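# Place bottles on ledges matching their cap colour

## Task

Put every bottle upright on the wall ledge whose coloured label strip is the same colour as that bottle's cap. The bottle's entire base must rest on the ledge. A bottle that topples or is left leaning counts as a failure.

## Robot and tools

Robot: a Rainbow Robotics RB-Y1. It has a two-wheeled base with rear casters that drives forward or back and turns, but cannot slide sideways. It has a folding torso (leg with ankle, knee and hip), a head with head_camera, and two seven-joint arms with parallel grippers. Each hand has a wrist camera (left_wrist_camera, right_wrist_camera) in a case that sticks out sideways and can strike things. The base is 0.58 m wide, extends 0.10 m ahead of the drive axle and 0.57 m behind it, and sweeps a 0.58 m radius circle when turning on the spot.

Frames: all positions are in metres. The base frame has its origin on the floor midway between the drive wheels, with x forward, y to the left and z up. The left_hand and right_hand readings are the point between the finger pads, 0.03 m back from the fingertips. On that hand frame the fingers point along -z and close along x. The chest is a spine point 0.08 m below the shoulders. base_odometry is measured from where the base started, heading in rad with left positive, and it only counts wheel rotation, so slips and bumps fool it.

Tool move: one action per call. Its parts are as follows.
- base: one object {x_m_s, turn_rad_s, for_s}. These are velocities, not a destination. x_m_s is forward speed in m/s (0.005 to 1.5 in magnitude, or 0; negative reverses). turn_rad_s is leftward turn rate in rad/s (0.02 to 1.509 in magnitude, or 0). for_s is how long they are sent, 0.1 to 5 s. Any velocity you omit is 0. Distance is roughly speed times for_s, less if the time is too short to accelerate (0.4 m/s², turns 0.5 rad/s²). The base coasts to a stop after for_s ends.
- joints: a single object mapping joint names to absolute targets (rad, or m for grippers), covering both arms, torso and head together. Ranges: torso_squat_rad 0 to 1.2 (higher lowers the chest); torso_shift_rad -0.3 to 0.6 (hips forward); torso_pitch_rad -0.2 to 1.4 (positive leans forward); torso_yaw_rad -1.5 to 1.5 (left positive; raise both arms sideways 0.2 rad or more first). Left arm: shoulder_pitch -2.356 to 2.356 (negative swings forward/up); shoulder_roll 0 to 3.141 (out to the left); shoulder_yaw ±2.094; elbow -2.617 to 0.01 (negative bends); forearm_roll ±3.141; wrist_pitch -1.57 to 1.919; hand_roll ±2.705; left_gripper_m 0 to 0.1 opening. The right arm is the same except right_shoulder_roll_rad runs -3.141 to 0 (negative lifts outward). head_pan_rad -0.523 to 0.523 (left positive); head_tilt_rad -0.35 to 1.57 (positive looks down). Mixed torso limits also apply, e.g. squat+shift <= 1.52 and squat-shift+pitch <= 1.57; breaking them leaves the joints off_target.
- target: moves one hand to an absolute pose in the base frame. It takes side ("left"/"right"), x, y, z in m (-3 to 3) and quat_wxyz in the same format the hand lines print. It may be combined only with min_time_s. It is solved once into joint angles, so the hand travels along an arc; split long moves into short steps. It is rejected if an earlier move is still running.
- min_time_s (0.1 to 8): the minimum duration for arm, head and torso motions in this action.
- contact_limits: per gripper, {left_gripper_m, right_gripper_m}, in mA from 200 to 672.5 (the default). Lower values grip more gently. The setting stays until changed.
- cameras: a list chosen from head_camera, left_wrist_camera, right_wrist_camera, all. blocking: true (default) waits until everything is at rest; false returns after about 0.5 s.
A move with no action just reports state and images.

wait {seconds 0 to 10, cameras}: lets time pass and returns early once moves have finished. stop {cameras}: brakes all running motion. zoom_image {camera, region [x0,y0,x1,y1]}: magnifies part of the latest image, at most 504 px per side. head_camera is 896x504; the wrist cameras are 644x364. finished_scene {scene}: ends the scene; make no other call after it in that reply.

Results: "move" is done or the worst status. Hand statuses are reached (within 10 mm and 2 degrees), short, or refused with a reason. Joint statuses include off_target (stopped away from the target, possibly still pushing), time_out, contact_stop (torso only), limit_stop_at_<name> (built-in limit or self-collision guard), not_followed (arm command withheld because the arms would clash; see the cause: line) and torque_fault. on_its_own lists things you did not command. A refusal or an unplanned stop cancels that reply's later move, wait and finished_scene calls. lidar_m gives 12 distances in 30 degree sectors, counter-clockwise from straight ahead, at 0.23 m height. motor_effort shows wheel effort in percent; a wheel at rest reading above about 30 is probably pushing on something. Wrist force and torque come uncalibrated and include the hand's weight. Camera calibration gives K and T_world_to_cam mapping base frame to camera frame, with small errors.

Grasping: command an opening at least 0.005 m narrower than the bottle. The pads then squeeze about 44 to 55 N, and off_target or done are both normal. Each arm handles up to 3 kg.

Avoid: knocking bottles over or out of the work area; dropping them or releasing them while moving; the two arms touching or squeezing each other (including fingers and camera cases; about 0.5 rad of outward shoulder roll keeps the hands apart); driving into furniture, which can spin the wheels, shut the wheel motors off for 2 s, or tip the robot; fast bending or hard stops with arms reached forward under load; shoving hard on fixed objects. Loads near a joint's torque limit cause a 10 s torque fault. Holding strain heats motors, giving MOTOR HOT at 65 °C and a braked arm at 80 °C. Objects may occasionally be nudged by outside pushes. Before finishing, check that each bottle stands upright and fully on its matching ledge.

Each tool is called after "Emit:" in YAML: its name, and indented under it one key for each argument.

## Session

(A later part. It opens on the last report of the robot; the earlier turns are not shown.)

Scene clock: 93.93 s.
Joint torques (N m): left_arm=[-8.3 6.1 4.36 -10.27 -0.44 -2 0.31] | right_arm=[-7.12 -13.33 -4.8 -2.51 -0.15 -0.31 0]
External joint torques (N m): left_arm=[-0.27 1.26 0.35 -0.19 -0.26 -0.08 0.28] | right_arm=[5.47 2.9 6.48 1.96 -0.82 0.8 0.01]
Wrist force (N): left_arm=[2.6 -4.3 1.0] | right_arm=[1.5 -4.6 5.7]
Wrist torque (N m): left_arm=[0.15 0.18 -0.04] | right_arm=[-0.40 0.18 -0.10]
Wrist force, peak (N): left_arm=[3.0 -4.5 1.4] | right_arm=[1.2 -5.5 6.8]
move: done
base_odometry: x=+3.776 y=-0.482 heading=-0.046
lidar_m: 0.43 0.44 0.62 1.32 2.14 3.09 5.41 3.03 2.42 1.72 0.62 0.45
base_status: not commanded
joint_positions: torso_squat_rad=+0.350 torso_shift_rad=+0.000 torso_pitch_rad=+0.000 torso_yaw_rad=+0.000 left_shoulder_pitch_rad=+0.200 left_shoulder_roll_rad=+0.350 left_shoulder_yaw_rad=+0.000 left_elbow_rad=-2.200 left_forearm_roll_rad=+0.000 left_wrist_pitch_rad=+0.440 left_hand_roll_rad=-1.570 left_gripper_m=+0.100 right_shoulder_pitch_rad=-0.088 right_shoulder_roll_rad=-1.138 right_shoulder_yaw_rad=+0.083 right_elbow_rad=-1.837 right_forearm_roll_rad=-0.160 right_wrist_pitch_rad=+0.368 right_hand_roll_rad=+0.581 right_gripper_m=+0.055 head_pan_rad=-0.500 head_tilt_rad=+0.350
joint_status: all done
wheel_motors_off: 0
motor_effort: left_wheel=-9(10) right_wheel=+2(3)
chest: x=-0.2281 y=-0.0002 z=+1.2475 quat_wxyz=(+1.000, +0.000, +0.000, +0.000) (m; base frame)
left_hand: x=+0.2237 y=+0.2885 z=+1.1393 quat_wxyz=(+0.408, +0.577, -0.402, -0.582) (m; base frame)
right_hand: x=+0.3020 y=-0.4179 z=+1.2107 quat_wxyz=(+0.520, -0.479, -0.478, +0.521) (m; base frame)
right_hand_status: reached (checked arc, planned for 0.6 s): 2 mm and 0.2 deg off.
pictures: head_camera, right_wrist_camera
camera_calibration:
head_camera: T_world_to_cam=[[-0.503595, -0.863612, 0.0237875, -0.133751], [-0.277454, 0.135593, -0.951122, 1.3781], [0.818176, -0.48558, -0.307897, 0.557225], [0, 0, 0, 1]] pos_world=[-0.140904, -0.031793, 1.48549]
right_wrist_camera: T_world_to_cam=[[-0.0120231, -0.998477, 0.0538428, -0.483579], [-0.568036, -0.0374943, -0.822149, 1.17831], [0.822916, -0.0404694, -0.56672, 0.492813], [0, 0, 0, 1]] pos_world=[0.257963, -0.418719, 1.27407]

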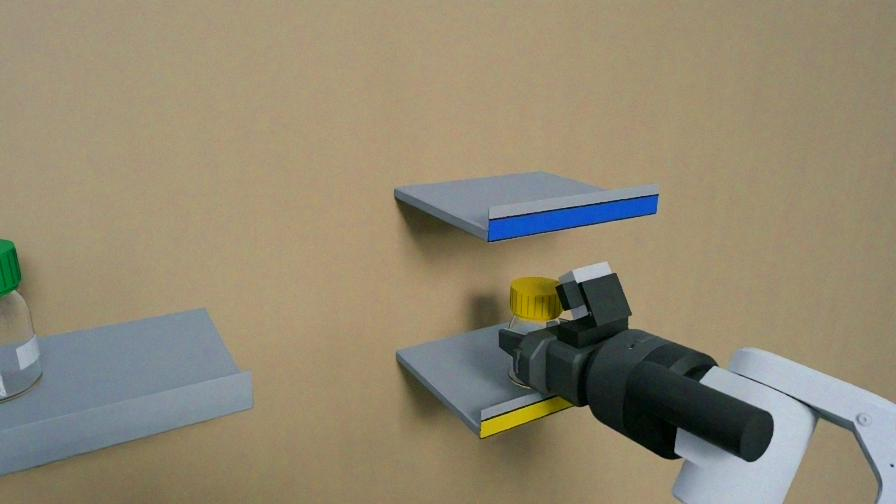

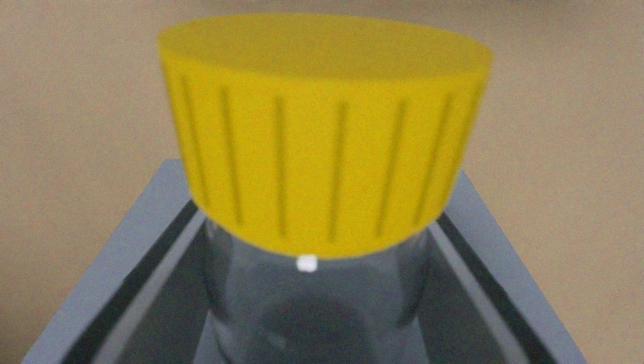

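Emit:
move:
  joints: {"right_gripper_m": 0.1}
  cameras: ["right_wrist_camera", "head_camera"]

Emit:
zoom_image:
  camera: "head_camera"
  region: [440, 200, 680, 450]

Scene clock: 95.30 s.
Joint torques (N m): left_arm=[-8.48 6.06 4.54 -10.24 -0.41 -2.08 0.44] | right_arm=[-10.21 -16.53 -8.17 -3.58 0.43 -0.69 0.05]
External joint torques (N m): left_arm=[-0.45 1.22 0.52 -0.16 -0.24 -0.17 0.4] | right_arm=[2.38 -0.3 3.11 0.9 -0.23 0.41 0.05]
Wrist force (N): left_arm=[2.6 -4.2 1.0] | right_arm=[3.9 5.2 -0.1]
Wrist torque (N m): left_arm=[0.11 0.17 -0.05] | right_arm=[-0.25 0.22 -0.20]
Wrist force, peak (N): left_arm=[2.6 -4.7 1.1] | right_arm=[1.5 -4.8 6.5]
move: done
base_odometry: x=+3.776 y=-0.482 heading=-0.046
lidar_m: 0.43 0.45 0.62 1.33 2.14 3.09 5.41 3.03 2.42 1.71 0.63 0.45
base_status: not commanded
joint_positions: torso_squat_rad=+0.350 torso_shift_rad=+0.000 torso_pitch_rad=+0.000 torso_yaw_rad=+0.000 left_shoulder_pitch_rad=+0.200 left_shoulder_roll_rad=+0.350 left_shoulder_yaw_rad=+0.000 left_elbow_rad=-2.200 left_forearm_roll_rad=+0.000 left_wrist_pitch_rad=+0.440 left_hand_roll_rad=-1.570 left_gripper_m=+0.100 right_shoulder_pitch_rad=-0.088 right_shoulder_roll_rad=-1.138 right_shoulder_yaw_rad=+0.084 right_elbow_rad=-1.837 right_forearm_roll_rad=-0.160 right_wrist_pitch_rad=+0.368 right_hand_roll_rad=+0.581 right_gripper_m=+0.100 head_pan_rad=-0.500 head_tilt_rad=+0.350
joint_status: all done
wheel_motors_off: 0
motor_effort: left_wheel=-9(10) right_wheel=+2(3)
chest: x=-0.2281 y=-0.0002 z=+1.2475 quat_wxyz=(+1.000, +0.000, +0.000, +0.000) (m; base frame)
left_hand: x=+0.2238 y=+0.2885 z=+1.1392 quat_wxyz=(+0.408, +0.577, -0.402, -0.582) (m; base frame)
right_hand: x=+0.3019 y=-0.4180 z=+1.2097 quat_wxyz=(+0.521, -0.478, -0.478, +0.521) (m; base frame)
pictures: head_camera, right_wrist_camera
camera_calibration:
head_camera: T_world_to_cam=[[-0.50362, -0.863596, 0.0238506, -0.133797], [-0.277581, 0.135609, -0.951083, 1.37806], [0.818117, -0.485605, -0.308013, 0.557307], [0, 0, 0, 1]] pos_world=[-0.140803, -0.031793, 1.48549]
right_wrist_camera: T_world_to_cam=[[-0.0122413, -0.998507, 0.0532264, -0.482801], [-0.569465, -0.036793, -0.821192, 1.177], [0.821924, -0.040363, -0.568165, 0.494439], [0, 0, 0, 1]] pos_world=[0.257959, -0.418818, 1.27316]

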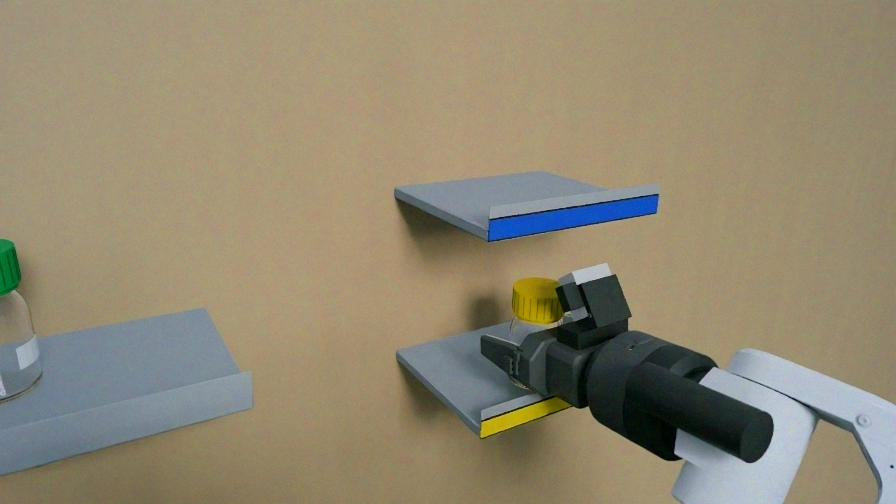

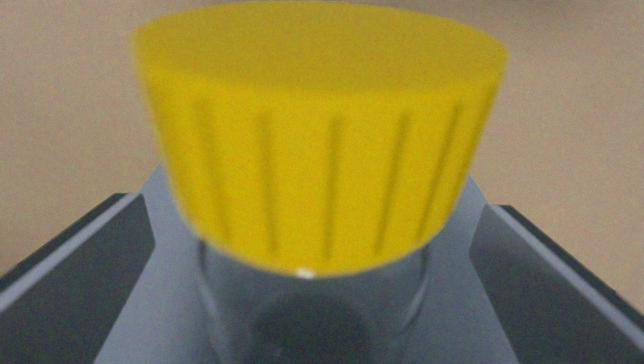

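Scaled by 2.016 from the camera's 896x504 image, which has a finer 1280x720 frame.

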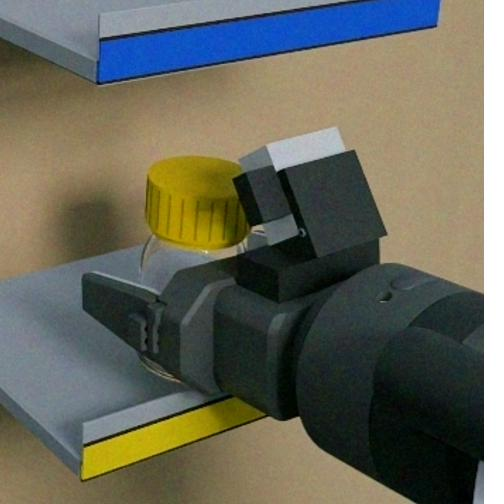

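Emit:
move:
  target: {"side": "right", "x": 0.235, "y": -0.418, "z": 1.214, "quat_wxyz": [0.5213, -0.4777, -0.4777, 0.5213]}
  min_time_s: 0.9
  cameras: ["right_wrist_camera", "head_camera"]

Emit:
move:
  target: {"side": "right", "x": 0.15, "y": -0.418, "z": 1.22, "quat_wxyz": [0.5213, -0.4777, -0.4777, 0.5213]}
  min_time_s: 1.0
  cameras: ["right_wrist_camera", "head_camera"]

Scene clock: 97.03 s.
Joint torques (N m): left_arm=[-8.27 6.32 4.53 -10.36 -0.42 -2.01 0.31] | right_arm=[-6.59 -16.82 -10.26 -3.72 0.47 -0.65 -0.04]
External joint torques (N m): left_arm=[-0.24 1.48 0.52 -0.28 -0.25 -0.09 0.27] | right_arm=[1.74 -2.08 0.68 0.48 -0.24 0.32 -0.03]
Wrist force (N): left_arm=[3.0 -4.2 1.0] | right_arm=[2.8 4.7 -0.1]
Wrist torque (N m): left_arm=[0.13 0.23 -0.05] | right_arm=[-0.26 0.04 -0.02]
Wrist force, peak (N): left_arm=[2.8 -4.5 1.2] | right_arm=[3.5 5.5 0.2]
move: done
base_odometry: x=+3.776 y=-0.482 heading=-0.046
lidar_m: 0.43 0.45 0.62 1.33 2.14 3.09 5.41 3.02 2.42 1.71 0.62 0.45
base_status: not commanded
joint_positions: torso_squat_rad=+0.350 torso_shift_rad=+0.000 torso_pitch_rad=+0.000 torso_yaw_rad=+0.000 left_shoulder_pitch_rad=+0.200 left_shoulder_roll_rad=+0.350 left_shoulder_yaw_rad=+0.000 left_elbow_rad=-2.200 left_forearm_roll_rad=+0.000 left_wrist_pitch_rad=+0.440 left_hand_roll_rad=-1.570 left_gripper_m=+0.100 right_shoulder_pitch_rad=+0.254 right_shoulder_roll_rad=-1.163 right_shoulder_yaw_rad=-0.147 right_elbow_rad=-2.095 right_forearm_roll_rad=-0.109 right_wrist_pitch_rad=+0.387 right_hand_roll_rad=+0.501 right_gripper_m=+0.100 head_pan_rad=-0.500 head_tilt_rad=+0.350
joint_status: all done
wheel_motors_off: 0
motor_effort: left_wheel=-9(10) right_wheel=+2(3)
chest: x=-0.2280 y=-0.0002 z=+1.2475 quat_wxyz=(+1.000, +0.000, +0.000, +0.000) (m; base frame)
left_hand: x=+0.2238 y=+0.2885 z=+1.1392 quat_wxyz=(+0.408, +0.577, -0.402, -0.582) (m; base frame)
right_hand: x=+0.2354 y=-0.4179 z=+1.2140 quat_wxyz=(+0.521, -0.478, -0.478, +0.521) (m; base frame)
right_hand_status: reached (checked arc, planned for 0.9 s): 0 mm and 0.0 deg off.
pictures: head_camera, right_wrist_camera
camera_calibration:
head_camera: T_world_to_cam=[[-0.50362, -0.863596, 0.0238506, -0.133797], [-0.277581, 0.135609, -0.951083, 1.37806], [0.818117, -0.485605, -0.308013, 0.557307], [0, 0, 0, 1]] pos_world=[-0.140803, -0.031793, 1.48549]
right_wrist_camera: T_world_to_cam=[[-0.012215, -0.998527, 0.052873, -0.483405], [-0.569982, -0.036492, -0.820846, 1.14244], [0.821566, -0.0401633, -0.568697, 0.552372], [0, 0, 0, 1]] pos_world=[0.191458, -0.418817, 1.27746]

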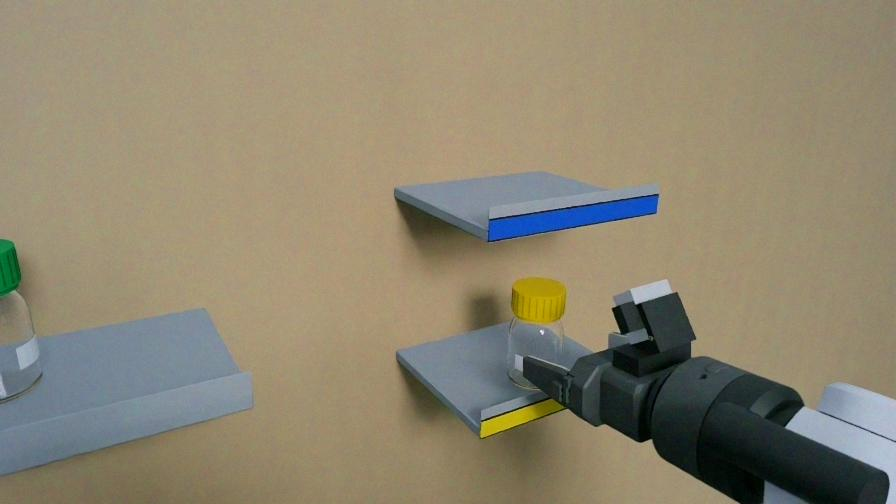

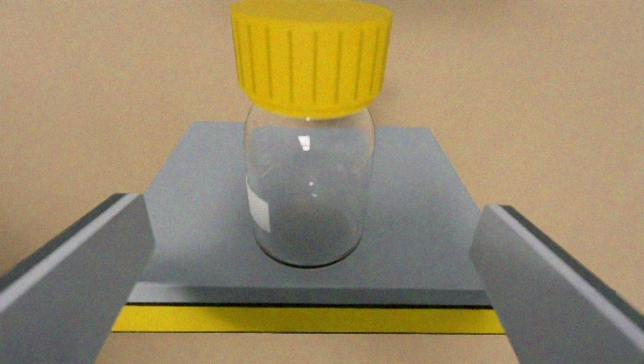

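Scene clock: 98.37 s.
Joint torques (N m): left_arm=[-8.73 5.98 4.81 -10.37 -0.46 -2.07 0.24] | right_arm=[-1.4 -11.01 -9.39 -3.69 0.47 -1.03 -0.18]
External joint torques (N m): left_arm=[-0.7 1.14 0.79 -0.29 -0.28 -0.15 0.21] | right_arm=[1.32 0.02 0.46 0.37 -0.12 -0.08 -0.17]
Wrist force (N): left_arm=[2.9 -4.3 1.1] | right_arm=[2.7 4.1 -0.5]
Wrist torque (N m): left_arm=[0.13 0.22 -0.05] | right_arm=[-0.17 0.02 -0.02]
Wrist force, peak (N): left_arm=[2.9 -4.5 1.1] | right_arm=[2.6 5.7 -0.1]
move: done
base_odometry: x=+3.776 y=-0.482 heading=-0.046
lidar_m: 0.43 0.45 0.62 1.33 2.14 3.09 5.41 3.03 2.42 1.71 0.62 0.45
base_status: not commanded
joint_positions: torso_squat_rad=+0.350 torso_shift_rad=+0.000 torso_pitch_rad=+0.000 torso_yaw_rad=+0.000 left_shoulder_pitch_rad=+0.200 left_shoulder_roll_rad=+0.350 left_shoulder_yaw_rad=+0.000 left_elbow_rad=-2.200 left_forearm_roll_rad=+0.000 left_wrist_pitch_rad=+0.440 left_hand_roll_rad=-1.570 left_gripper_m=+0.100 right_shoulder_pitch_rad=+0.704 right_shoulder_roll_rad=-1.079 right_shoulder_yaw_rad=-0.461 right_elbow_rad=-2.354 right_forearm_roll_rad=-0.110 right_wrist_pitch_rad=+0.313 right_hand_roll_rad=+0.488 right_gripper_m=+0.100 head_pan_rad=-0.500 head_tilt_rad=+0.350
joint_status: all done
wheel_motors_off: 0
motor_effort: left_wheel=-9(10) right_wheel=+2(3)
chest: x=-0.2280 y=-0.0002 z=+1.2475 quat_wxyz=(+1.000, +0.000, +0.000, +0.000) (m; base frame)
left_hand: x=+0.2238 y=+0.2885 z=+1.1392 quat_wxyz=(+0.408, +0.577, -0.402, -0.582) (m; base frame)
right_hand: x=+0.1501 y=-0.4179 z=+1.2200 quat_wxyz=(+0.521, -0.478, -0.478, +0.521) (m; base frame)
right_hand_status: reached (checked arc, planned for 1.0 s): 0 mm and 0.0 deg off.
pictures: head_camera, right_wrist_camera
camera_calibration:
head_camera: T_world_to_cam=[[-0.50362, -0.863596, 0.0238506, -0.133797], [-0.277581, 0.135609, -0.951083, 1.37806], [0.818117, -0.485605, -0.308013, 0.557307], [0, 0, 0, 1]] pos_world=[-0.140803, -0.031793, 1.48549]
right_wrist_camera: T_world_to_cam=[[-0.0120692, -0.998527, 0.0529005, -0.484815], [-0.570048, -0.0365944, -0.820796, 1.09865], [0.821523, -0.0400622, -0.568766, 0.625999], [0, 0, 0, 1]] pos_world=[0.106158, -0.418817, 1.28346]

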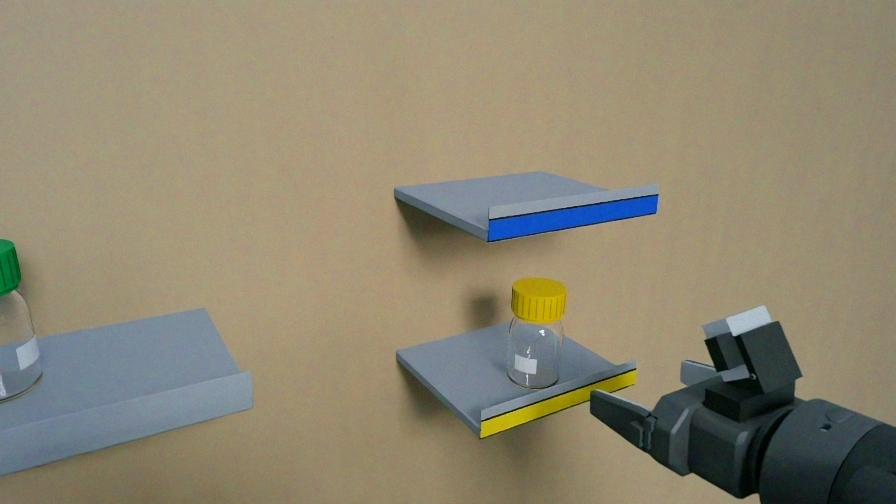

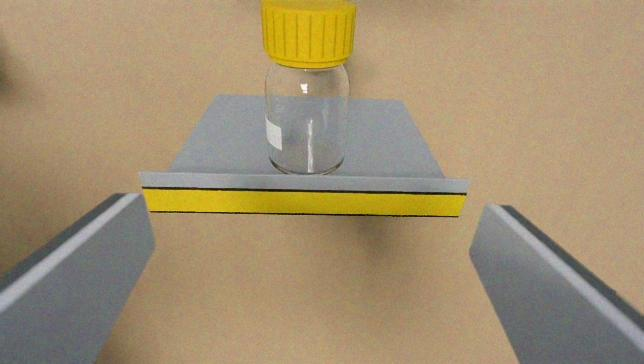

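Emit:
move:
  base: {"x_m_s": -0.4, "for_s": 1.0}
  joints: {"head_pan_rad": 0.0, "head_tilt_rad": 0.2}

Emit:
move:
  base: {"turn_rad_s": -0.5, "for_s": 1.2333}
  joints: {"right_shoulder_pitch_rad": 0.0, "right_shoulder_roll_rad": -0.15, "right_shoulder_yaw_rad": 0.0, "right_elbow_rad": -0.3, "right_forearm_roll_rad": 0.0, "right_wrist_pitch_rad": 0.0, "right_hand_roll_rad": 0.0}
  min_time_s: 2.5

Emit:
move:
  base: {"x_m_s": 0.4, "for_s": 1.0333}

Emit:
move:
  base: {"turn_rad_s": 0.5, "for_s": 1.2333}
  cameras: ["all"]

Scene clock: 103.33 s.
Joint torques (N m): left_arm=[-8.82 6 4.55 -10.27 -0.39 -1.96 0.32] | right_arm=[-2.13 -11.5 -9.32 -3.45 0.4 -0.85 -0.14]
External joint torques (N m): left_arm=[-0.79 1.16 0.54 -0.19 -0.21 -0.04 0.29] | right_arm=[0.59 -0.47 0.52 0.62 -0.19 0.1 -0.13]
Wrist force (N): left_arm=[2.6 -4.4 1.0] | right_arm=[2.5 4.8 0.8]
Wrist torque (N m): left_arm=[0.14 0.17 -0.06] | right_arm=[-0.31 0.00 -0.06]
Wrist force, peak (N): left_arm=[3.0 -4.7 1.2] | right_arm=[3.2 5.8 -0.1]
move: done
base_odometry: x=+3.376 y=-0.464 heading=-0.045
lidar_m: 0.83 0.86 1.18 1.73 2.00 2.79 5.01 2.74 2.41 2.34 1.18 0.86
base_status: done (sent for 1 of 1 s)
joint_positions: torso_squat_rad=+0.350 torso_shift_rad=+0.000 torso_pitch_rad=+0.000 torso_yaw_rad=+0.000 left_shoulder_pitch_rad=+0.200 left_shoulder_roll_rad=+0.350 left_shoulder_yaw_rad=+0.000 left_elbow_rad=-2.200 left_forearm_roll_rad=+0.000 left_wrist_pitch_rad=+0.440 left_hand_roll_rad=-1.570 left_gripper_m=+0.100 right_shoulder_pitch_rad=+0.704 right_shoulder_roll_rad=-1.079 right_shoulder_yaw_rad=-0.461 right_elbow_rad=-2.354 right_forearm_roll_rad=-0.110 right_wrist_pitch_rad=+0.313 right_hand_roll_rad=+0.488 right_gripper_m=+0.100 head_pan_rad=+0.000 head_tilt_rad=+0.200
joint_status: all done
wheel_motors_off: 0
motor_effort: left_wheel=+4(33) right_wheel=-2(26)
chest: x=-0.2280 y=-0.0002 z=+1.2475 quat_wxyz=(+1.000, +0.000, +0.000, +0.000) (m; base frame)
left_hand: x=+0.2238 y=+0.2885 z=+1.1392 quat_wxyz=(+0.408, +0.577, -0.402, -0.582) (m; base frame)
right_hand: x=+0.1500 y=-0.4179 z=+1.2200 quat_wxyz=(+0.521, -0.478, -0.478, +0.521) (m; base frame)
pictures: none

Scene clock: 106.27 s.
Joint torques (N m): left_arm=[-8.74 6.05 4.51 -10.33 -0.37 -1.87 0.33] | right_arm=[-3.42 -6.02 1.41 -0.89 0.07 -0.53 0.12]
External joint torques (N m): left_arm=[-0.7 1.21 0.5 -0.25 -0.2 0.04 0.3] | right_arm=[-0.15 -1.12 1.95 1.03 0.01 0.11 0.11]
Wrist force (N): left_arm=[2.6 -4.4 0.8] | right_arm=[0.7 -1.1 -5.0]
Wrist torque (N m): left_arm=[0.14 0.17 -0.05] | right_arm=[0.15 -0.12 -0.02]
Wrist force, peak (N): left_arm=[2.7 -4.8 0.8] | right_arm=[1.7 0.1 -6.4]
move: done
base_odometry: x=+3.376 y=-0.464 heading=-0.662
lidar_m: 0.89 0.83 0.84 1.09 1.40 2.00 2.78 5.01 3.00 2.46 2.33 1.30
base_status: done (sent for 1.23 of 1.23 s)
joint_positions: torso_squat_rad=+0.350 torso_shift_rad=+0.000 torso_pitch_rad=+0.000 torso_yaw_rad=+0.000 left_shoulder_pitch_rad=+0.200 left_shoulder_roll_rad=+0.350 left_shoulder_yaw_rad=+0.000 left_elbow_rad=-2.200 left_forearm_roll_rad=+0.000 left_wrist_pitch_rad=+0.440 left_hand_roll_rad=-1.570 left_gripper_m=+0.100 right_shoulder_pitch_rad=+0.000 right_shoulder_roll_rad=-0.150 right_shoulder_yaw_rad=+0.000 right_elbow_rad=-0.300 right_forearm_roll_rad=+0.000 right_wrist_pitch_rad=+0.000 right_hand_roll_rad=+0.000 right_gripper_m=+0.100 head_pan_rad=+0.000 head_tilt_rad=+0.200
joint_status: all done
wheel_motors_off: 0
motor_effort: left_wheel=+6(30) right_wheel=-1(22)
chest: x=-0.2281 y=-0.0002 z=+1.2475 quat_wxyz=(+1.000, +0.000, +0.000, +0.000) (m; base frame)
left_hand: x=+0.2238 y=+0.2885 z=+1.1392 quat_wxyz=(+0.408, +0.577, -0.402, -0.582) (m; base frame)
right_hand: x=-0.0828 y=-0.3317 z=+0.5857 quat_wxyz=(+0.986, -0.074, -0.149, +0.011) (m; base frame)
pictures: none

Scene clock: 108.93 s.
Joint torques (N m): left_arm=[-7.67 5.82 4.22 -10.16 -0.39 -2.04 0.16] | right_arm=[-2.37 -6.21 1.47 -1.14 0.07 -0.59 -0.02]
External joint torques (N m): left_arm=[0.36 0.98 0.21 -0.08 -0.21 -0.12 0.13] | right_arm=[0.9 -1.32 2.01 0.77 0.01 0.05 -0.03]
Wrist force (N): left_arm=[2.8 -4.2 1.1] | right_arm=[0.9 -0.1 -4.5]
Wrist torque (N m): left_arm=[0.11 0.21 -0.05] | right_arm=[0.04 -0.06 -0.03]
Wrist force, peak (N): left_arm=[2.8 -4.5 1.4] | right_arm=[1.6 -0.9 -6.2]
move: done
base_odometry: x=+3.702 y=-0.718 heading=-0.662
lidar_m: 0.53 0.49 0.50 0.65 1.48 2.32 3.21 5.35 2.83 2.22 2.10 0.78
base_status: done (sent for 1.03 of 1.03 s)
joint_positions: torso_squat_rad=+0.350 torso_shift_rad=+0.000 torso_pitch_rad=+0.000 torso_yaw_rad=+0.000 left_shoulder_pitch_rad=+0.200 left_shoulder_roll_rad=+0.350 left_shoulder_yaw_rad=+0.000 left_elbow_rad=-2.200 left_forearm_roll_rad=+0.000 left_wrist_pitch_rad=+0.440 left_hand_roll_rad=-1.570 left_gripper_m=+0.100 right_shoulder_pitch_rad=+0.000 right_shoulder_roll_rad=-0.150 right_shoulder_yaw_rad=+0.000 right_elbow_rad=-0.300 right_forearm_roll_rad=+0.000 right_wrist_pitch_rad=+0.000 right_hand_roll_rad=+0.000 right_gripper_m=+0.100 head_pan_rad=+0.000 head_tilt_rad=+0.200
joint_status: not commanded
wheel_motors_off: 0
motor_effort: left_wheel=+0(34) right_wheel=-1(25)
chest: x=-0.2280 y=-0.0002 z=+1.2475 quat_wxyz=(+1.000, +0.000, +0.000, +0.000) (m; base frame)
left_hand: x=+0.2239 y=+0.2885 z=+1.1392 quat_wxyz=(+0.408, +0.577, -0.402, -0.582) (m; base frame)
right_hand: x=-0.0827 y=-0.3317 z=+0.5857 quat_wxyz=(+0.986, -0.074, -0.149, +0.011) (m; base frame)
pictures: none

Scene clock: 111.47 s.
Joint torques (N m): left_arm=[-8.33 5.76 4.52 -10.18 -0.37 -1.95 0.32] | right_arm=[-2.37 -5.55 2 -1.26 0.12 -0.59 0.02]
External joint torques (N m): left_arm=[-0.3 0.92 0.51 -0.1 -0.2 -0.04 0.29] | right_arm=[0.9 -0.66 2.54 0.66 0.05 0.05 0.01]
Wrist force (N): left_arm=[2.8 -4.0 1.2] | right_arm=[1.1 -1.5 -4.8]
Wrist torque (N m): left_arm=[0.11 0.19 -0.04] | right_arm=[0.22 -0.03 -0.05]
Wrist force, peak (N): left_arm=[2.7 -4.6 1.2] | right_arm=[1.0 -0.7 -6.3]
move: done
base_odometry: x=+3.702 y=-0.718 heading=-0.045
lidar_m: 0.49 0.52 0.70 1.56 2.33 3.20 5.34 2.83 2.19 1.95 0.71 0.51
base_status: done (sent for 1.23 of 1.23 s)
joint_positions: torso_squat_rad=+0.350 torso_shift_rad=+0.000 torso_pitch_rad=+0.000 torso_yaw_rad=+0.000 left_shoulder_pitch_rad=+0.200 left_shoulder_roll_rad=+0.350 left_shoulder_yaw_rad=+0.000 left_elbow_rad=-2.200 left_forearm_roll_rad=+0.000 left_wrist_pitch_rad=+0.440 left_hand_roll_rad=-1.570 left_gripper_m=+0.100 right_shoulder_pitch_rad=+0.000 right_shoulder_roll_rad=-0.150 right_shoulder_yaw_rad=+0.000 right_elbow_rad=-0.300 right_forearm_roll_rad=+0.000 right_wrist_pitch_rad=+0.000 right_hand_roll_rad=+0.000 right_gripper_m=+0.100 head_pan_rad=+0.000 head_tilt_rad=+0.200
joint_status: not commanded
wheel_motors_off: 0
motor_effort: left_wheel=+0(29) right_wheel=+3(20)
chest: x=-0.2280 y=-0.0002 z=+1.2475 quat_wxyz=(+1.000, +0.000, +0.000, +0.000) (m; base frame)
left_hand: x=+0.2239 y=+0.2885 z=+1.1392 quat_wxyz=(+0.408, +0.577, -0.402, -0.582) (m; base frame)
right_hand: x=-0.0827 y=-0.3318 z=+0.5857 quat_wxyz=(+0.986, -0.074, -0.149, +0.011) (m; base frame)
pictures: head_camera, left_wrist_camera, right_wrist_camera
camera_calibration:
head_camera: T_world_to_cam=[[-0.0313303, -0.999322, 0.0193469, -0.0300588], [-0.16285, -0.013994, -0.986552, 1.45297], [0.986153, -0.0340596, -0.162301, 0.381086], [0, 0, 0, 1]] pos_world=[-0.140135, 0.00327413, 1.49586]
left_wrist_camera: T_world_to_cam=[[-0.036454, -0.937188, -0.346915, 0.672681], [-0.476103, 0.321504, -0.818511, 0.973617], [0.878634, 0.13533, -0.457918, 0.360193], [0, 0, 0, 1]] pos_world=[0.171587, 0.268661, 1.19522]
right_wrist_camera: T_world_to_cam=[[-0.958899, -0.0920898, -0.268387, 0.0424854], [-0.181183, 0.926652, 0.329377, 0.126586], [0.218369, 0.364467, -0.905251, 0.741407], [0, 0, 0, 1]] pos_world=[-0.0982261, -0.383607, 0.640867]

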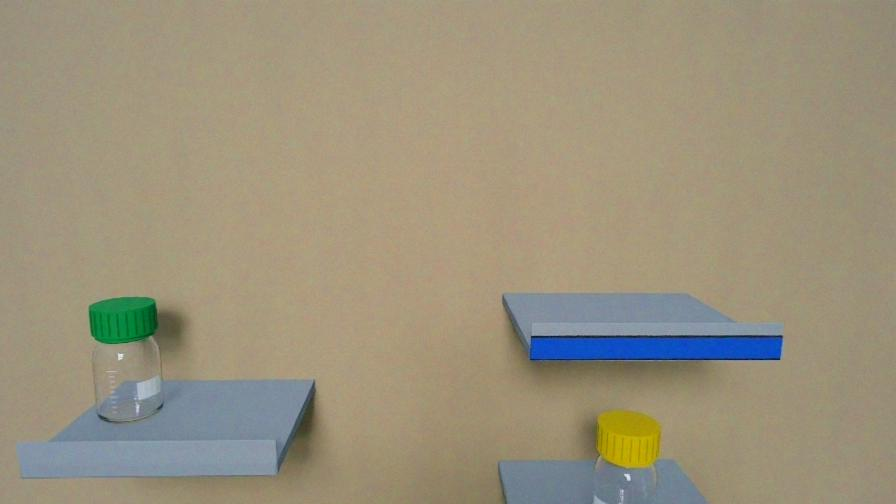

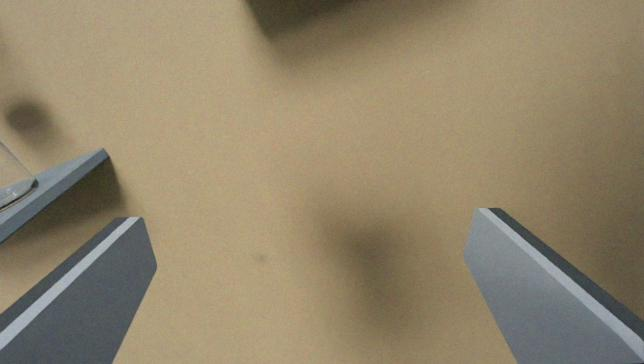

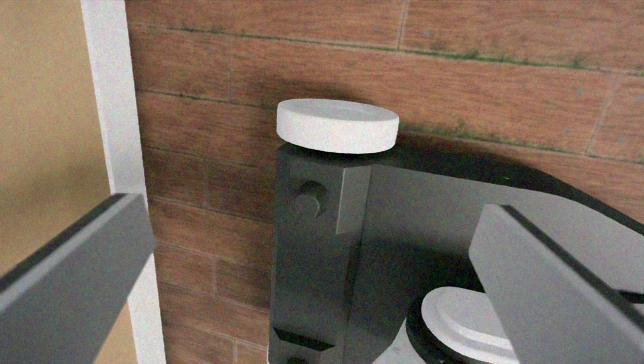

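Emit:
move:
  target: {"side": "left", "x": 0.15, "y": 0.42, "z": 1.25, "quat_wxyz": [0.5932, 0.5436, -0.4002, -0.4368]}
  min_time_s: 1.5

Emit:
move:
  target: {"side": "left", "x": 0.15, "y": 0.54, "z": 1.41, "quat_wxyz": [0.65394, 0.59924, -0.31194, -0.34041]}
  min_time_s: 1.5
  cameras: ["head_camera", "left_wrist_camera"]

Scene clock: 115.23 s.
Joint torques (N m): left_arm=[-7.45 10.81 5.21 -7.41 -0.47 -2.04 0.54] | right_arm=[-2.2 -5.97 1.32 -1.31 0.05 -0.47 0.05]
External joint torques (N m): left_arm=[-1.36 1.88 0.83 -0.73 -0.01 -0.09 0.53] | right_arm=[1.07 -1.08 1.86 0.61 -0.02 0.17 0.04]
Wrist force (N): left_arm=[0.7 -4.5 0.6] | right_arm=[1.5 -0.3 -5.3]
Wrist torque (N m): left_arm=[0.11 0.08 -0.15] | right_arm=[0.08 -0.07 -0.01]
Wrist force, peak (N): left_arm=[3.1 -4.5 1.2] | right_arm=[1.9 -1.3 -6.1]
move: done
base_odometry: x=+3.702 y=-0.718 heading=-0.045
lidar_m: 0.49 0.51 0.70 1.56 2.33 3.19 5.35 2.84 2.18 1.95 0.71 0.51
base_status: not commanded
joint_positions: torso_squat_rad=+0.350 torso_shift_rad=+0.000 torso_pitch_rad=+0.000 torso_yaw_rad=+0.000 left_shoulder_pitch_rad=+0.171 left_shoulder_roll_rad=+0.439 left_shoulder_yaw_rad=+0.512 left_elbow_rad=-2.554 left_forearm_roll_rad=+0.306 left_wrist_pitch_rad=+1.047 left_hand_roll_rad=-1.269 left_gripper_m=+0.100 right_shoulder_pitch_rad=+0.000 right_shoulder_roll_rad=-0.150 right_shoulder_yaw_rad=+0.000 right_elbow_rad=-0.300 right_forearm_roll_rad=+0.000 right_wrist_pitch_rad=+0.000 right_hand_roll_rad=+0.000 right_gripper_m=+0.100 head_pan_rad=+0.000 head_tilt_rad=+0.200
joint_status: all done
wheel_motors_off: 0
motor_effort: left_wheel=+0(1) right_wheel=+3(4)
chest: x=-0.2280 y=-0.0002 z=+1.2475 quat_wxyz=(+1.000, +0.000, +0.000, +0.000) (m; base frame)
left_hand: x=+0.1500 y=+0.4199 z=+1.2499 quat_wxyz=(+0.594, +0.544, -0.401, -0.437) (m; base frame)
left_hand_status: reached (checked arc, planned for 1.5 s): 0 mm and 0.0 deg off.
right_hand: x=-0.0827 y=-0.3318 z=+0.5857 quat_wxyz=(+0.986, -0.074, -0.149, +0.011) (m; base frame)
pictures: none

Scene clock: 117.07 s.
Joint torques (N m): left_arm=[-11.38 16.29 4.76 -2.37 -0.67 -1.96 0.49] | right_arm=[-2.2 -5.12 1.45 -1.5 0.14 -0.47 -0.14]
External joint torques (N m): left_arm=[-0.65 1.01 0.72 0.63 -0.02 -0.03 0.48] | right_arm=[1.07 -0.23 1.99 0.41 0.07 0.17 -0.16]
Wrist force (N): left_arm=[0.8 -4.7 0.4] | right_arm=[0.7 -0.9 -4.9]
Wrist torque (N m): left_arm=[0.14 0.11 -0.15] | right_arm=[0.09 -0.12 -0.06]
Wrist force, peak (N): left_arm=[0.7 -5.2 0.4] | right_arm=[1.5 -1.0 -6.0]
move: done
base_odometry: x=+3.702 y=-0.718 heading=-0.045
lidar_m: 0.50 0.51 0.71 1.57 2.32 3.20 5.35 2.83 2.18 1.94 0.71 0.52
base_status: not commanded
joint_positions: torso_squat_rad=+0.350 torso_shift_rad=+0.000 torso_pitch_rad=+0.000 torso_yaw_rad=+0.000 left_shoulder_pitch_rad=-0.366 left_shoulder_roll_rad=+0.876 left_shoulder_yaw_rad=+0.716 left_elbow_rad=-2.248 left_forearm_roll_rad=+0.319 left_wrist_pitch_rad=+1.557 left_hand_roll_rad=-1.244 left_gripper_m=+0.100 right_shoulder_pitch_rad=+0.000 right_shoulder_roll_rad=-0.150 right_shoulder_yaw_rad=+0.000 right_elbow_rad=-0.300 right_forearm_roll_rad=+0.000 right_wrist_pitch_rad=+0.000 right_hand_roll_rad=+0.000 right_gripper_m=+0.100 head_pan_rad=+0.000 head_tilt_rad=+0.200
joint_status: all done
wheel_motors_off: 0
motor_effort: left_wheel=+0(0) right_wheel=+3(4)
chest: x=-0.2280 y=-0.0002 z=+1.2475 quat_wxyz=(+1.000, +0.000, +0.000, +0.000) (m; base frame)
left_hand: x=+0.1500 y=+0.5399 z=+1.4101 quat_wxyz=(+0.654, +0.599, -0.312, -0.341) (m; base frame)
left_hand_status: reached (checked arc, planned for 1.5 s): 0 mm and 0.0 deg off.
right_hand: x=-0.0827 y=-0.3318 z=+0.5857 quat_wxyz=(+0.986, -0.074, -0.149, +0.011) (m; base frame)
pictures: head_camera, left_wrist_camera
camera_calibration:
head_camera: T_world_to_cam=[[-0.0313303, -0.999322, 0.0193469, -0.0300588], [-0.16285, -0.013994, -0.986552, 1.45297], [0.986153, -0.0340596, -0.162301, 0.381086], [0, 0, 0, 1]] pos_world=[-0.140135, 0.00327413, 1.49586]
left_wrist_camera: T_world_to_cam=[[0.543381, -0.839483, -0.00222788, 0.373843], [-0.456212, -0.293067, -0.840228, 1.43873], [0.704704, 0.45758, -0.542229, 0.486098], [0, 0, 0, 1]] pos_world=[0.11067, 0.51305, 1.47327]

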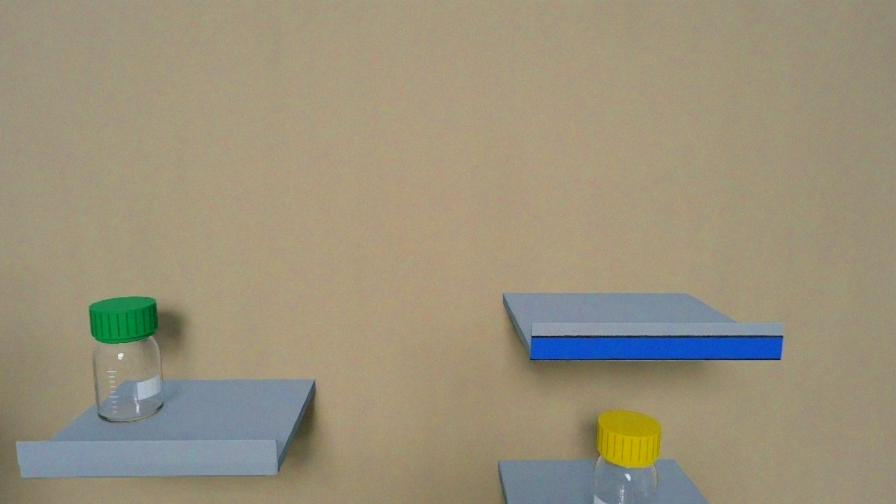

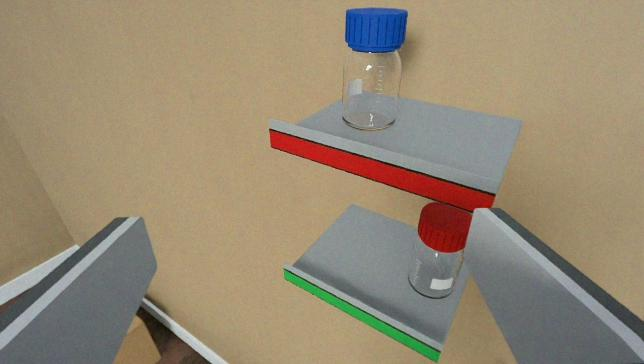

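Emit:
move:
  base: {"x_m_s": 0.2, "for_s": 0.5}
  cameras: ["head_camera", "left_wrist_camera"]

Scene clock: 119.73 s.
Joint torques (N m): left_arm=[-11.36 16.49 4.39 -2.56 -0.66 -1.99 0.62] | right_arm=[-2.44 -5.49 1.23 -0.91 0.12 -0.71 0.02]
External joint torques (N m): left_arm=[-0.63 1.2 0.35 0.44 -0.02 -0.05 0.61] | right_arm=[0.83 -0.59 1.77 1 0.05 -0.07 0.01]
Wrist force (N): left_arm=[0.8 -4.7 0.4] | right_arm=[1.5 -0.3 -5.5]
Wrist torque (N m): left_arm=[0.14 0.11 -0.14] | right_arm=[0.06 -0.02 -0.05]
Wrist force, peak (N): left_arm=[0.7 -4.9 0.6] | right_arm=[1.7 -0.6 -6.5]
move: done
base_odometry: x=+3.802 y=-0.723 heading=-0.045
lidar_m: 0.39 0.41 0.57 1.56 2.36 3.27 5.44 2.90 2.18 1.56 0.58 0.42
base_status: done (sent for 0.5 of 0.5 s)
joint_positions: torso_squat_rad=+0.350 torso_shift_rad=+0.000 torso_pitch_rad=+0.000 torso_yaw_rad=+0.000 left_shoulder_pitch_rad=-0.366 left_shoulder_roll_rad=+0.876 left_shoulder_yaw_rad=+0.716 left_elbow_rad=-2.248 left_forearm_roll_rad=+0.319 left_wrist_pitch_rad=+1.557 left_hand_roll_rad=-1.244 left_gripper_m=+0.100 right_shoulder_pitch_rad=+0.000 right_shoulder_roll_rad=-0.150 right_shoulder_yaw_rad=+0.000 right_elbow_rad=-0.300 right_forearm_roll_rad=+0.000 right_wrist_pitch_rad=+0.000 right_hand_roll_rad=+0.000 right_gripper_m=+0.100 head_pan_rad=+0.000 head_tilt_rad=+0.200
joint_status: not commanded
wheel_motors_off: 0
motor_effort: left_wheel=+1(28) right_wheel=-2(27)
chest: x=-0.2280 y=-0.0002 z=+1.2475 quat_wxyz=(+1.000, +0.000, +0.000, +0.000) (m; base frame)
left_hand: x=+0.1500 y=+0.5399 z=+1.4101 quat_wxyz=(+0.654, +0.599, -0.312, -0.341) (m; base frame)
right_hand: x=-0.0827 y=-0.3318 z=+0.5857 quat_wxyz=(+0.986, -0.074, -0.149, +0.011) (m; base frame)
pictures: head_camera, left_wrist_camera
camera_calibration:
head_camera: T_world_to_cam=[[-0.0313303, -0.999322, 0.0193469, -0.0300588], [-0.16285, -0.013994, -0.986552, 1.45297], [0.986153, -0.0340596, -0.162301, 0.381086], [0, 0, 0, 1]] pos_world=[-0.140135, 0.00327413, 1.49586]
left_wrist_camera: T_world_to_cam=[[0.543381, -0.839483, -0.00222788, 0.373843], [-0.456212, -0.293067, -0.840228, 1.43873], [0.704704, 0.45758, -0.542229, 0.486098], [0, 0, 0, 1]] pos_world=[0.11067, 0.51305, 1.47327]

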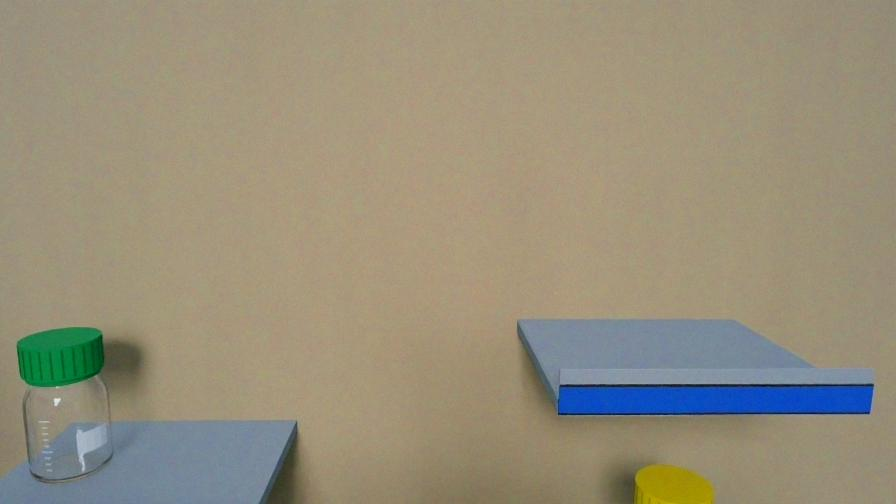

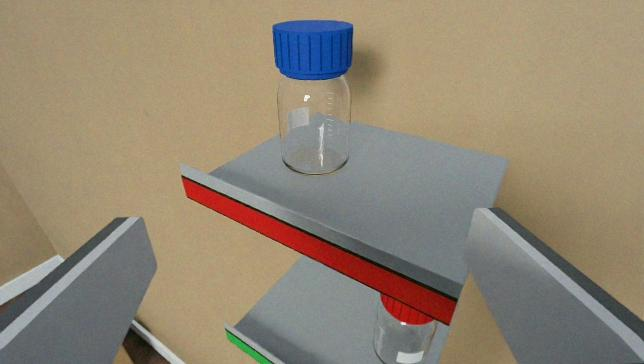

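Emit:
move:
  target: {"side": "left", "x": 0.297, "y": 0.641, "z": 1.398, "quat_wxyz": [0.65394, 0.59924, -0.31194, -0.34041]}
  min_time_s: 1.5
  cameras: ["head_camera", "left_wrist_camera"]

Scene clock: 122.43 s.
Joint torques (N m): left_arm=[-17.82 19.14 1.45 -7.4 -0.25 -1.82 0.21] | right_arm=[-2.09 -5.7 0.59 -1.33 0.13 -0.68 0.03]
External joint torques (N m): left_arm=[-0.3 1.27 -2.31 0.63 -0.01 0.19 0.2] | right_arm=[1.2 -0.81 1.13 0.59 0.07 -0.03 0.02]
Wrist force (N): left_arm=[0.9 -4.8 0.6] | right_arm=[1.0 0.2 -5.4]
Wrist torque (N m): left_arm=[0.17 0.11 -0.04] | right_arm=[0.04 -0.12 0.01]
Wrist force, peak (N): left_arm=[0.3 21.2 9.1] | right_arm=[1.7 0.0 -6.0]
move: done
base_odometry: x=+3.802 y=-0.723 heading=-0.045
lidar_m: 0.39 0.40 0.57 1.56 2.36 3.27 5.44 2.91 2.18 1.57 0.57 0.41
base_status: not commanded
joint_positions: torso_squat_rad=+0.350 torso_shift_rad=+0.000 torso_pitch_rad=+0.000 torso_yaw_rad=+0.000 left_shoulder_pitch_rad=-0.718 left_shoulder_roll_rad=+0.930 left_shoulder_yaw_rad=+0.476 left_elbow_rad=-1.358 left_forearm_roll_rad=+0.227 left_wrist_pitch_rad=+0.961 left_hand_roll_rad=-1.390 left_gripper_m=+0.100 right_shoulder_pitch_rad=+0.000 right_shoulder_roll_rad=-0.150 right_shoulder_yaw_rad=+0.000 right_elbow_rad=-0.300 right_forearm_roll_rad=+0.000 right_wrist_pitch_rad=+0.000 right_hand_roll_rad=+0.000 right_gripper_m=+0.100 head_pan_rad=+0.000 head_tilt_rad=+0.200
joint_status: all done
wheel_motors_off: 0
motor_effort: left_wheel=+4(5) right_wheel=-2(4)
chest: x=-0.2282 y=-0.0003 z=+1.2475 quat_wxyz=(+1.000, +0.000, +0.000, +0.000) (m; base frame)
left_hand: x=+0.2965 y=+0.6409 z=+1.3987 quat_wxyz=(+0.654, +0.600, -0.312, -0.340) (m; base frame)
left_hand_status: reached (checked arc, planned for 1.5 s): 1 mm and 0.1 deg off.
right_hand: x=-0.0827 y=-0.3318 z=+0.5857 quat_wxyz=(+0.986, -0.074, -0.149, +0.011) (m; base frame)
pictures: head_camera, left_wrist_camera
camera_calibration:
head_camera: T_world_to_cam=[[-0.0313578, -0.999323, 0.0192369, -0.0299097], [-0.162457, -0.0138945, -0.986618, 1.45318], [0.986217, -0.0340633, -0.161911, 0.380825], [0, 0, 0, 1]] pos_world=[-0.140436, 0.0032739, 1.49596]
left_wrist_camera: T_world_to_cam=[[0.543561, -0.839369, -0.00129017, 0.377508], [-0.454997, -0.293356, -0.840785, 1.52627], [0.70535, 0.457605, -0.541367, 0.329016], [0, 0, 0, 1]] pos_world=[0.257177, 0.614049, 1.46187]

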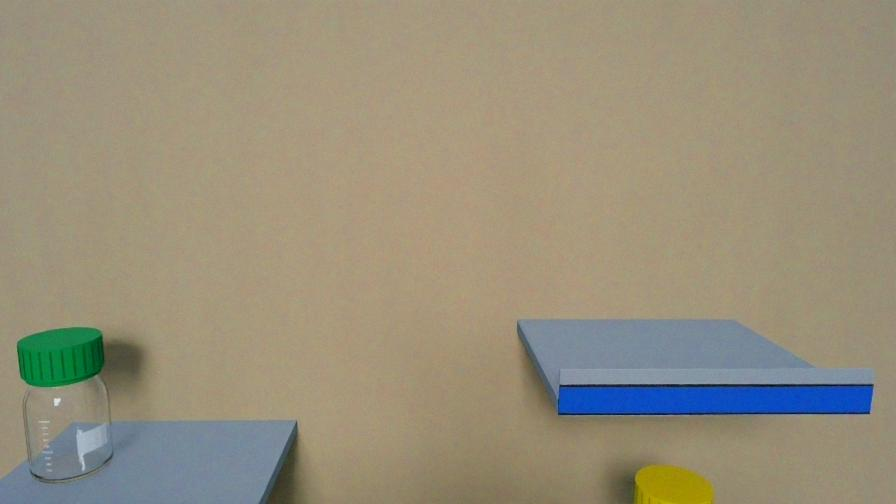

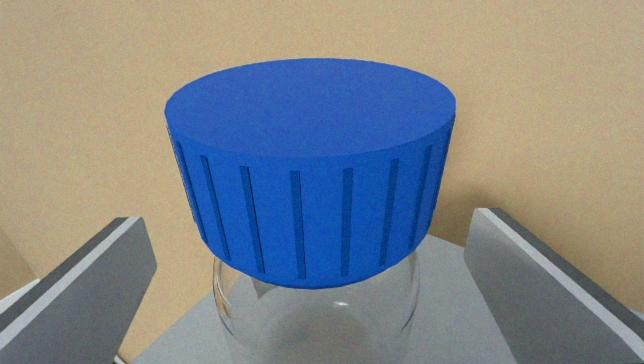

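Emit:
move:
  target: {"side": "left", "x": 0.303, "y": 0.6455, "z": 1.389, "quat_wxyz": [0.65394, 0.59924, -0.31194, -0.34041]}
  min_time_s: 0.7
  cameras: ["left_wrist_camera"]

Scene clock: 129.97 s.
Joint torques (N m): left_arm=[-19.42 17.95 1.42 -7.59 -0.51 -2.22 -0.03] | right_arm=[-2.52 -5.76 1.04 -1.26 0.09 -0.58 -0.07]
External joint torques (N m): left_arm=[-1.65 -0.04 -2.27 0.72 -0.29 -0.21 -0.04] | right_arm=[0.77 -0.87 1.58 0.66 0.02 0.06 -0.08]
Wrist force (N): left_arm=[0.7 -4.7 0.3] | right_arm=[1.3 -0.7 -5.5]
Wrist torque (N m): left_arm=[0.15 0.10 -0.04] | right_arm=[0.09 -0.05 -0.07]
Wrist force, peak (N): left_arm=[0.9 -5.0 0.5] | right_arm=[2.2 -0.2 -6.0]
move: done
base_odometry: x=+3.802 y=-0.723 heading=-0.045
lidar_m: 0.39 0.41 0.56 1.57 2.36 3.28 5.44 2.91 2.17 1.57 0.57 0.41
base_status: not commanded
joint_positions: torso_squat_rad=+0.350 torso_shift_rad=+0.000 torso_pitch_rad=+0.000 torso_yaw_rad=+0.000 left_shoulder_pitch_rad=-0.721 left_shoulder_roll_rad=+0.923 left_shoulder_yaw_rad=+0.471 left_elbow_rad=-1.316 left_forearm_roll_rad=+0.224 left_wrist_pitch_rad=+0.918 left_hand_roll_rad=-1.396 left_gripper_m=+0.100 right_shoulder_pitch_rad=+0.000 right_shoulder_roll_rad=-0.150 right_shoulder_yaw_rad=+0.000 right_elbow_rad=-0.300 right_forearm_roll_rad=+0.000 right_wrist_pitch_rad=+0.000 right_hand_roll_rad=+0.000 right_gripper_m=+0.100 head_pan_rad=+0.000 head_tilt_rad=+0.200
joint_status: all done
wheel_motors_off: 0
motor_effort: left_wheel=+5(5) right_wheel=-4(4)
chest: x=-0.2282 y=-0.0003 z=+1.2475 quat_wxyz=(+1.000, +0.000, +0.000, +0.000) (m; base frame)
left_hand: x=+0.3027 y=+0.6457 z=+1.3894 quat_wxyz=(+0.654, +0.600, -0.312, -0.340) (m; base frame)
left_hand_status: reached (checked arc, planned for 0.7 s): 1 mm and 0.1 deg off.
right_hand: x=-0.0827 y=-0.3318 z=+0.5857 quat_wxyz=(+0.986, -0.074, -0.149, +0.011) (m; base frame)
pictures: left_wrist_camera
camera_calibration:
left_wrist_camera: T_world_to_cam=[[0.543824, -0.839197, -0.00161413, 0.378452], [-0.455468, -0.29354, -0.840466, 1.52245], [0.704843, 0.457801, -0.541861, 0.318144], [0, 0, 0, 1]] pos_world=[0.263373, 0.618849, 1.45257]

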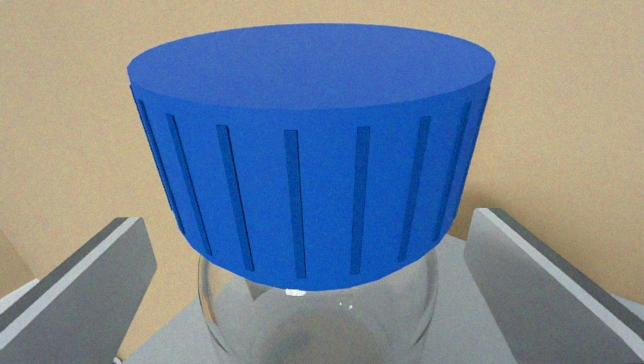

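Emit:
move:
  joints: {"left_gripper_m": 0.045}

Emit:
move:
  target: {"side": "left", "x": 0.303, "y": 0.6455, "z": 1.43, "quat_wxyz": [0.65394, 0.59924, -0.31194, -0.34041]}
  min_time_s: 0.8
  cameras: ["left_wrist_camera", "head_camera"]

Scene clock: 132.40 s.
Joint torques (N m): left_arm=[-19.17 18.31 1.45 -7.72 -0.54 -2.05 0] | right_arm=[-2.57 -5.06 1.16 -1.27 0.29 -0.46 -0.04]
External joint torques (N m): left_arm=[-1.41 0.32 -2.24 0.6 -0.32 -0.04 -0.01] | right_arm=[0.71 -0.17 1.7 0.64 0.22 0.18 -0.05]
Wrist force (N): left_arm=[0.9 -4.7 0.5] | right_arm=[1.5 -0.6 -5.2]
Wrist torque (N m): left_arm=[0.14 0.07 0.01] | right_arm=[0.08 -0.03 -0.07]
Wrist force, peak (N): left_arm=[0.7 -4.9 0.8] | right_arm=[1.7 -0.6 -5.8]
move: off_target
base_odometry: x=+3.802 y=-0.723 heading=-0.045
lidar_m: 0.39 0.40 0.56 1.56 2.36 3.27 5.45 2.92 2.18 1.57 0.57 0.41
base_status: not commanded
joint_positions: torso_squat_rad=+0.350 torso_shift_rad=+0.000 torso_pitch_rad=+0.000 torso_yaw_rad=+0.000 left_shoulder_pitch_rad=-0.721 left_shoulder_roll_rad=+0.923 left_shoulder_yaw_rad=+0.471 left_elbow_rad=-1.316 left_forearm_roll_rad=+0.224 left_wrist_pitch_rad=+0.918 left_hand_roll_rad=-1.396 left_gripper_m=+0.055 right_shoulder_pitch_rad=+0.000 right_shoulder_roll_rad=-0.150 right_shoulder_yaw_rad=+0.000 right_elbow_rad=-0.300 right_forearm_roll_rad=+0.000 right_wrist_pitch_rad=+0.000 right_hand_roll_rad=+0.000 right_gripper_m=+0.100 head_pan_rad=+0.000 head_tilt_rad=+0.200
joint_status: left_gripper_m off_target (ended at +0.055, target +0.045)
wheel_motors_off: 0
motor_effort: left_wheel=+5(5) right_wheel=-3(4)
chest: x=-0.2282 y=-0.0003 z=+1.2475 quat_wxyz=(+1.000, +0.000, +0.000, +0.000) (m; base frame)
left_hand: x=+0.3027 y=+0.6457 z=+1.3894 quat_wxyz=(+0.654, +0.600, -0.312, -0.340) (m; base frame)
right_hand: x=-0.0827 y=-0.3318 z=+0.5857 quat_wxyz=(+0.986, -0.074, -0.149, +0.011) (m; base frame)
pictures: none

Scene clock: 133.53 s.
Joint torques (N m): left_arm=[-19.86 19.78 1.07 -7.95 -0.15 -2.26 -0.04] | right_arm=[-2.47 -5.26 1.61 -1.29 0.12 -0.74 -0.12]
External joint torques (N m): left_arm=[-1.76 2.6 -2.27 0.11 0.04 -0.24 -0.05] | right_arm=[0.81 -0.37 2.16 0.63 0.06 -0.1 -0.14]
Wrist force (N): left_arm=[0.7 -6.1 0.5] | right_arm=[1.4 -0.2 -5.4]
Wrist torque (N m): left_arm=[0.13 0.09 -0.04] | right_arm=[0.05 -0.07 -0.05]
Wrist force, peak (N): left_arm=[0.9 -6.5 0.2] | right_arm=[1.2 -0.7 -6.0]
move: done
base_odometry: x=+3.802 y=-0.723 heading=-0.045
lidar_m: 0.39 0.41 0.56 1.56 2.37 3.28 5.45 2.91 2.18 1.56 0.57 0.41
base_status: not commanded
joint_positions: torso_squat_rad=+0.350 torso_shift_rad=+0.000 torso_pitch_rad=+0.000 torso_yaw_rad=+0.000 left_shoulder_pitch_rad=-0.838 left_shoulder_roll_rad=+0.981 left_shoulder_yaw_rad=+0.436 left_elbow_rad=-1.252 left_forearm_roll_rad=+0.240 left_wrist_pitch_rad=+0.972 left_hand_roll_rad=-1.422 left_gripper_m=+0.055 right_shoulder_pitch_rad=+0.000 right_shoulder_roll_rad=-0.150 right_shoulder_yaw_rad=+0.000 right_elbow_rad=-0.300 right_forearm_roll_rad=+0.000 right_wrist_pitch_rad=+0.000 right_hand_roll_rad=+0.000 right_gripper_m=+0.100 head_pan_rad=+0.000 head_tilt_rad=+0.200
joint_status: all done
wheel_motors_off: 0
motor_effort: left_wheel=+5(5) right_wheel=-3(4)
chest: x=-0.2281 y=-0.0002 z=+1.2475 quat_wxyz=(+1.000, +0.000, +0.000, +0.000) (m; base frame)
left_hand: x=+0.3026 y=+0.6454 z=+1.4300 quat_wxyz=(+0.654, +0.599, -0.312, -0.340) (m; base frame)
left_hand_status: reached (checked arc, planned for 0.8 s): 0 mm and 0.0 deg off.
right_hand: x=-0.0827 y=-0.3318 z=+0.5857 quat_wxyz=(+0.986, -0.074, -0.149, +0.011) (m; base frame)
pictures: head_camera, left_wrist_camera
camera_calibration:
head_camera: T_world_to_cam=[[-0.0313552, -0.999323, 0.0192398, -0.0299106], [-0.162554, -0.0138945, -0.986602, 1.45315], [0.986201, -0.0340626, -0.162008, 0.38087], [0, 0, 0, 1]] pos_world=[-0.140336, 0.0032739, 1.49596]
left_wrist_camera: T_world_to_cam=[[0.543646, -0.839314, -0.00137887, 0.378087], [-0.455512, -0.293667, -0.840398, 1.55643], [0.704952, 0.457507, -0.541968, 0.340665], [0, 0, 0, 1]] pos_world=[0.263274, 0.618548, 1.49317]

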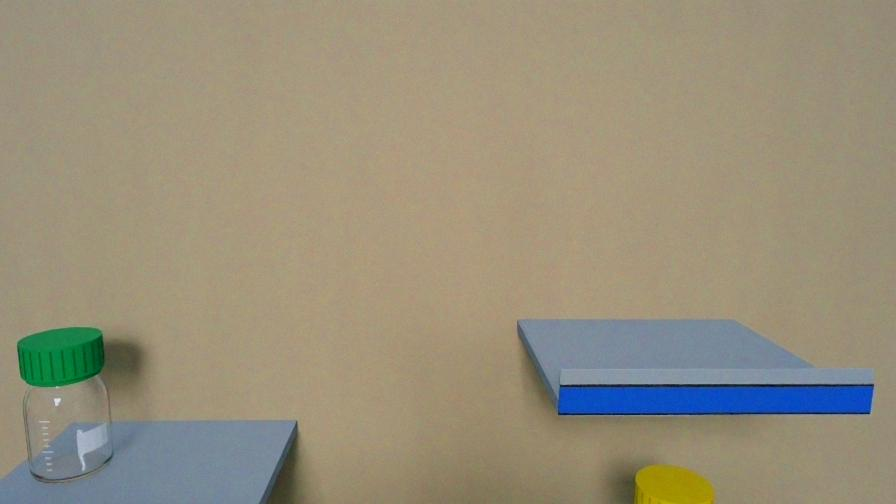

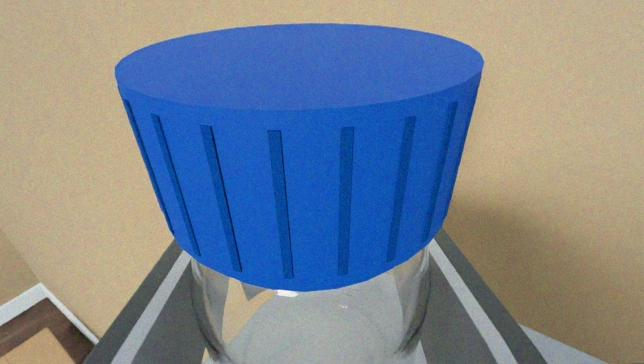

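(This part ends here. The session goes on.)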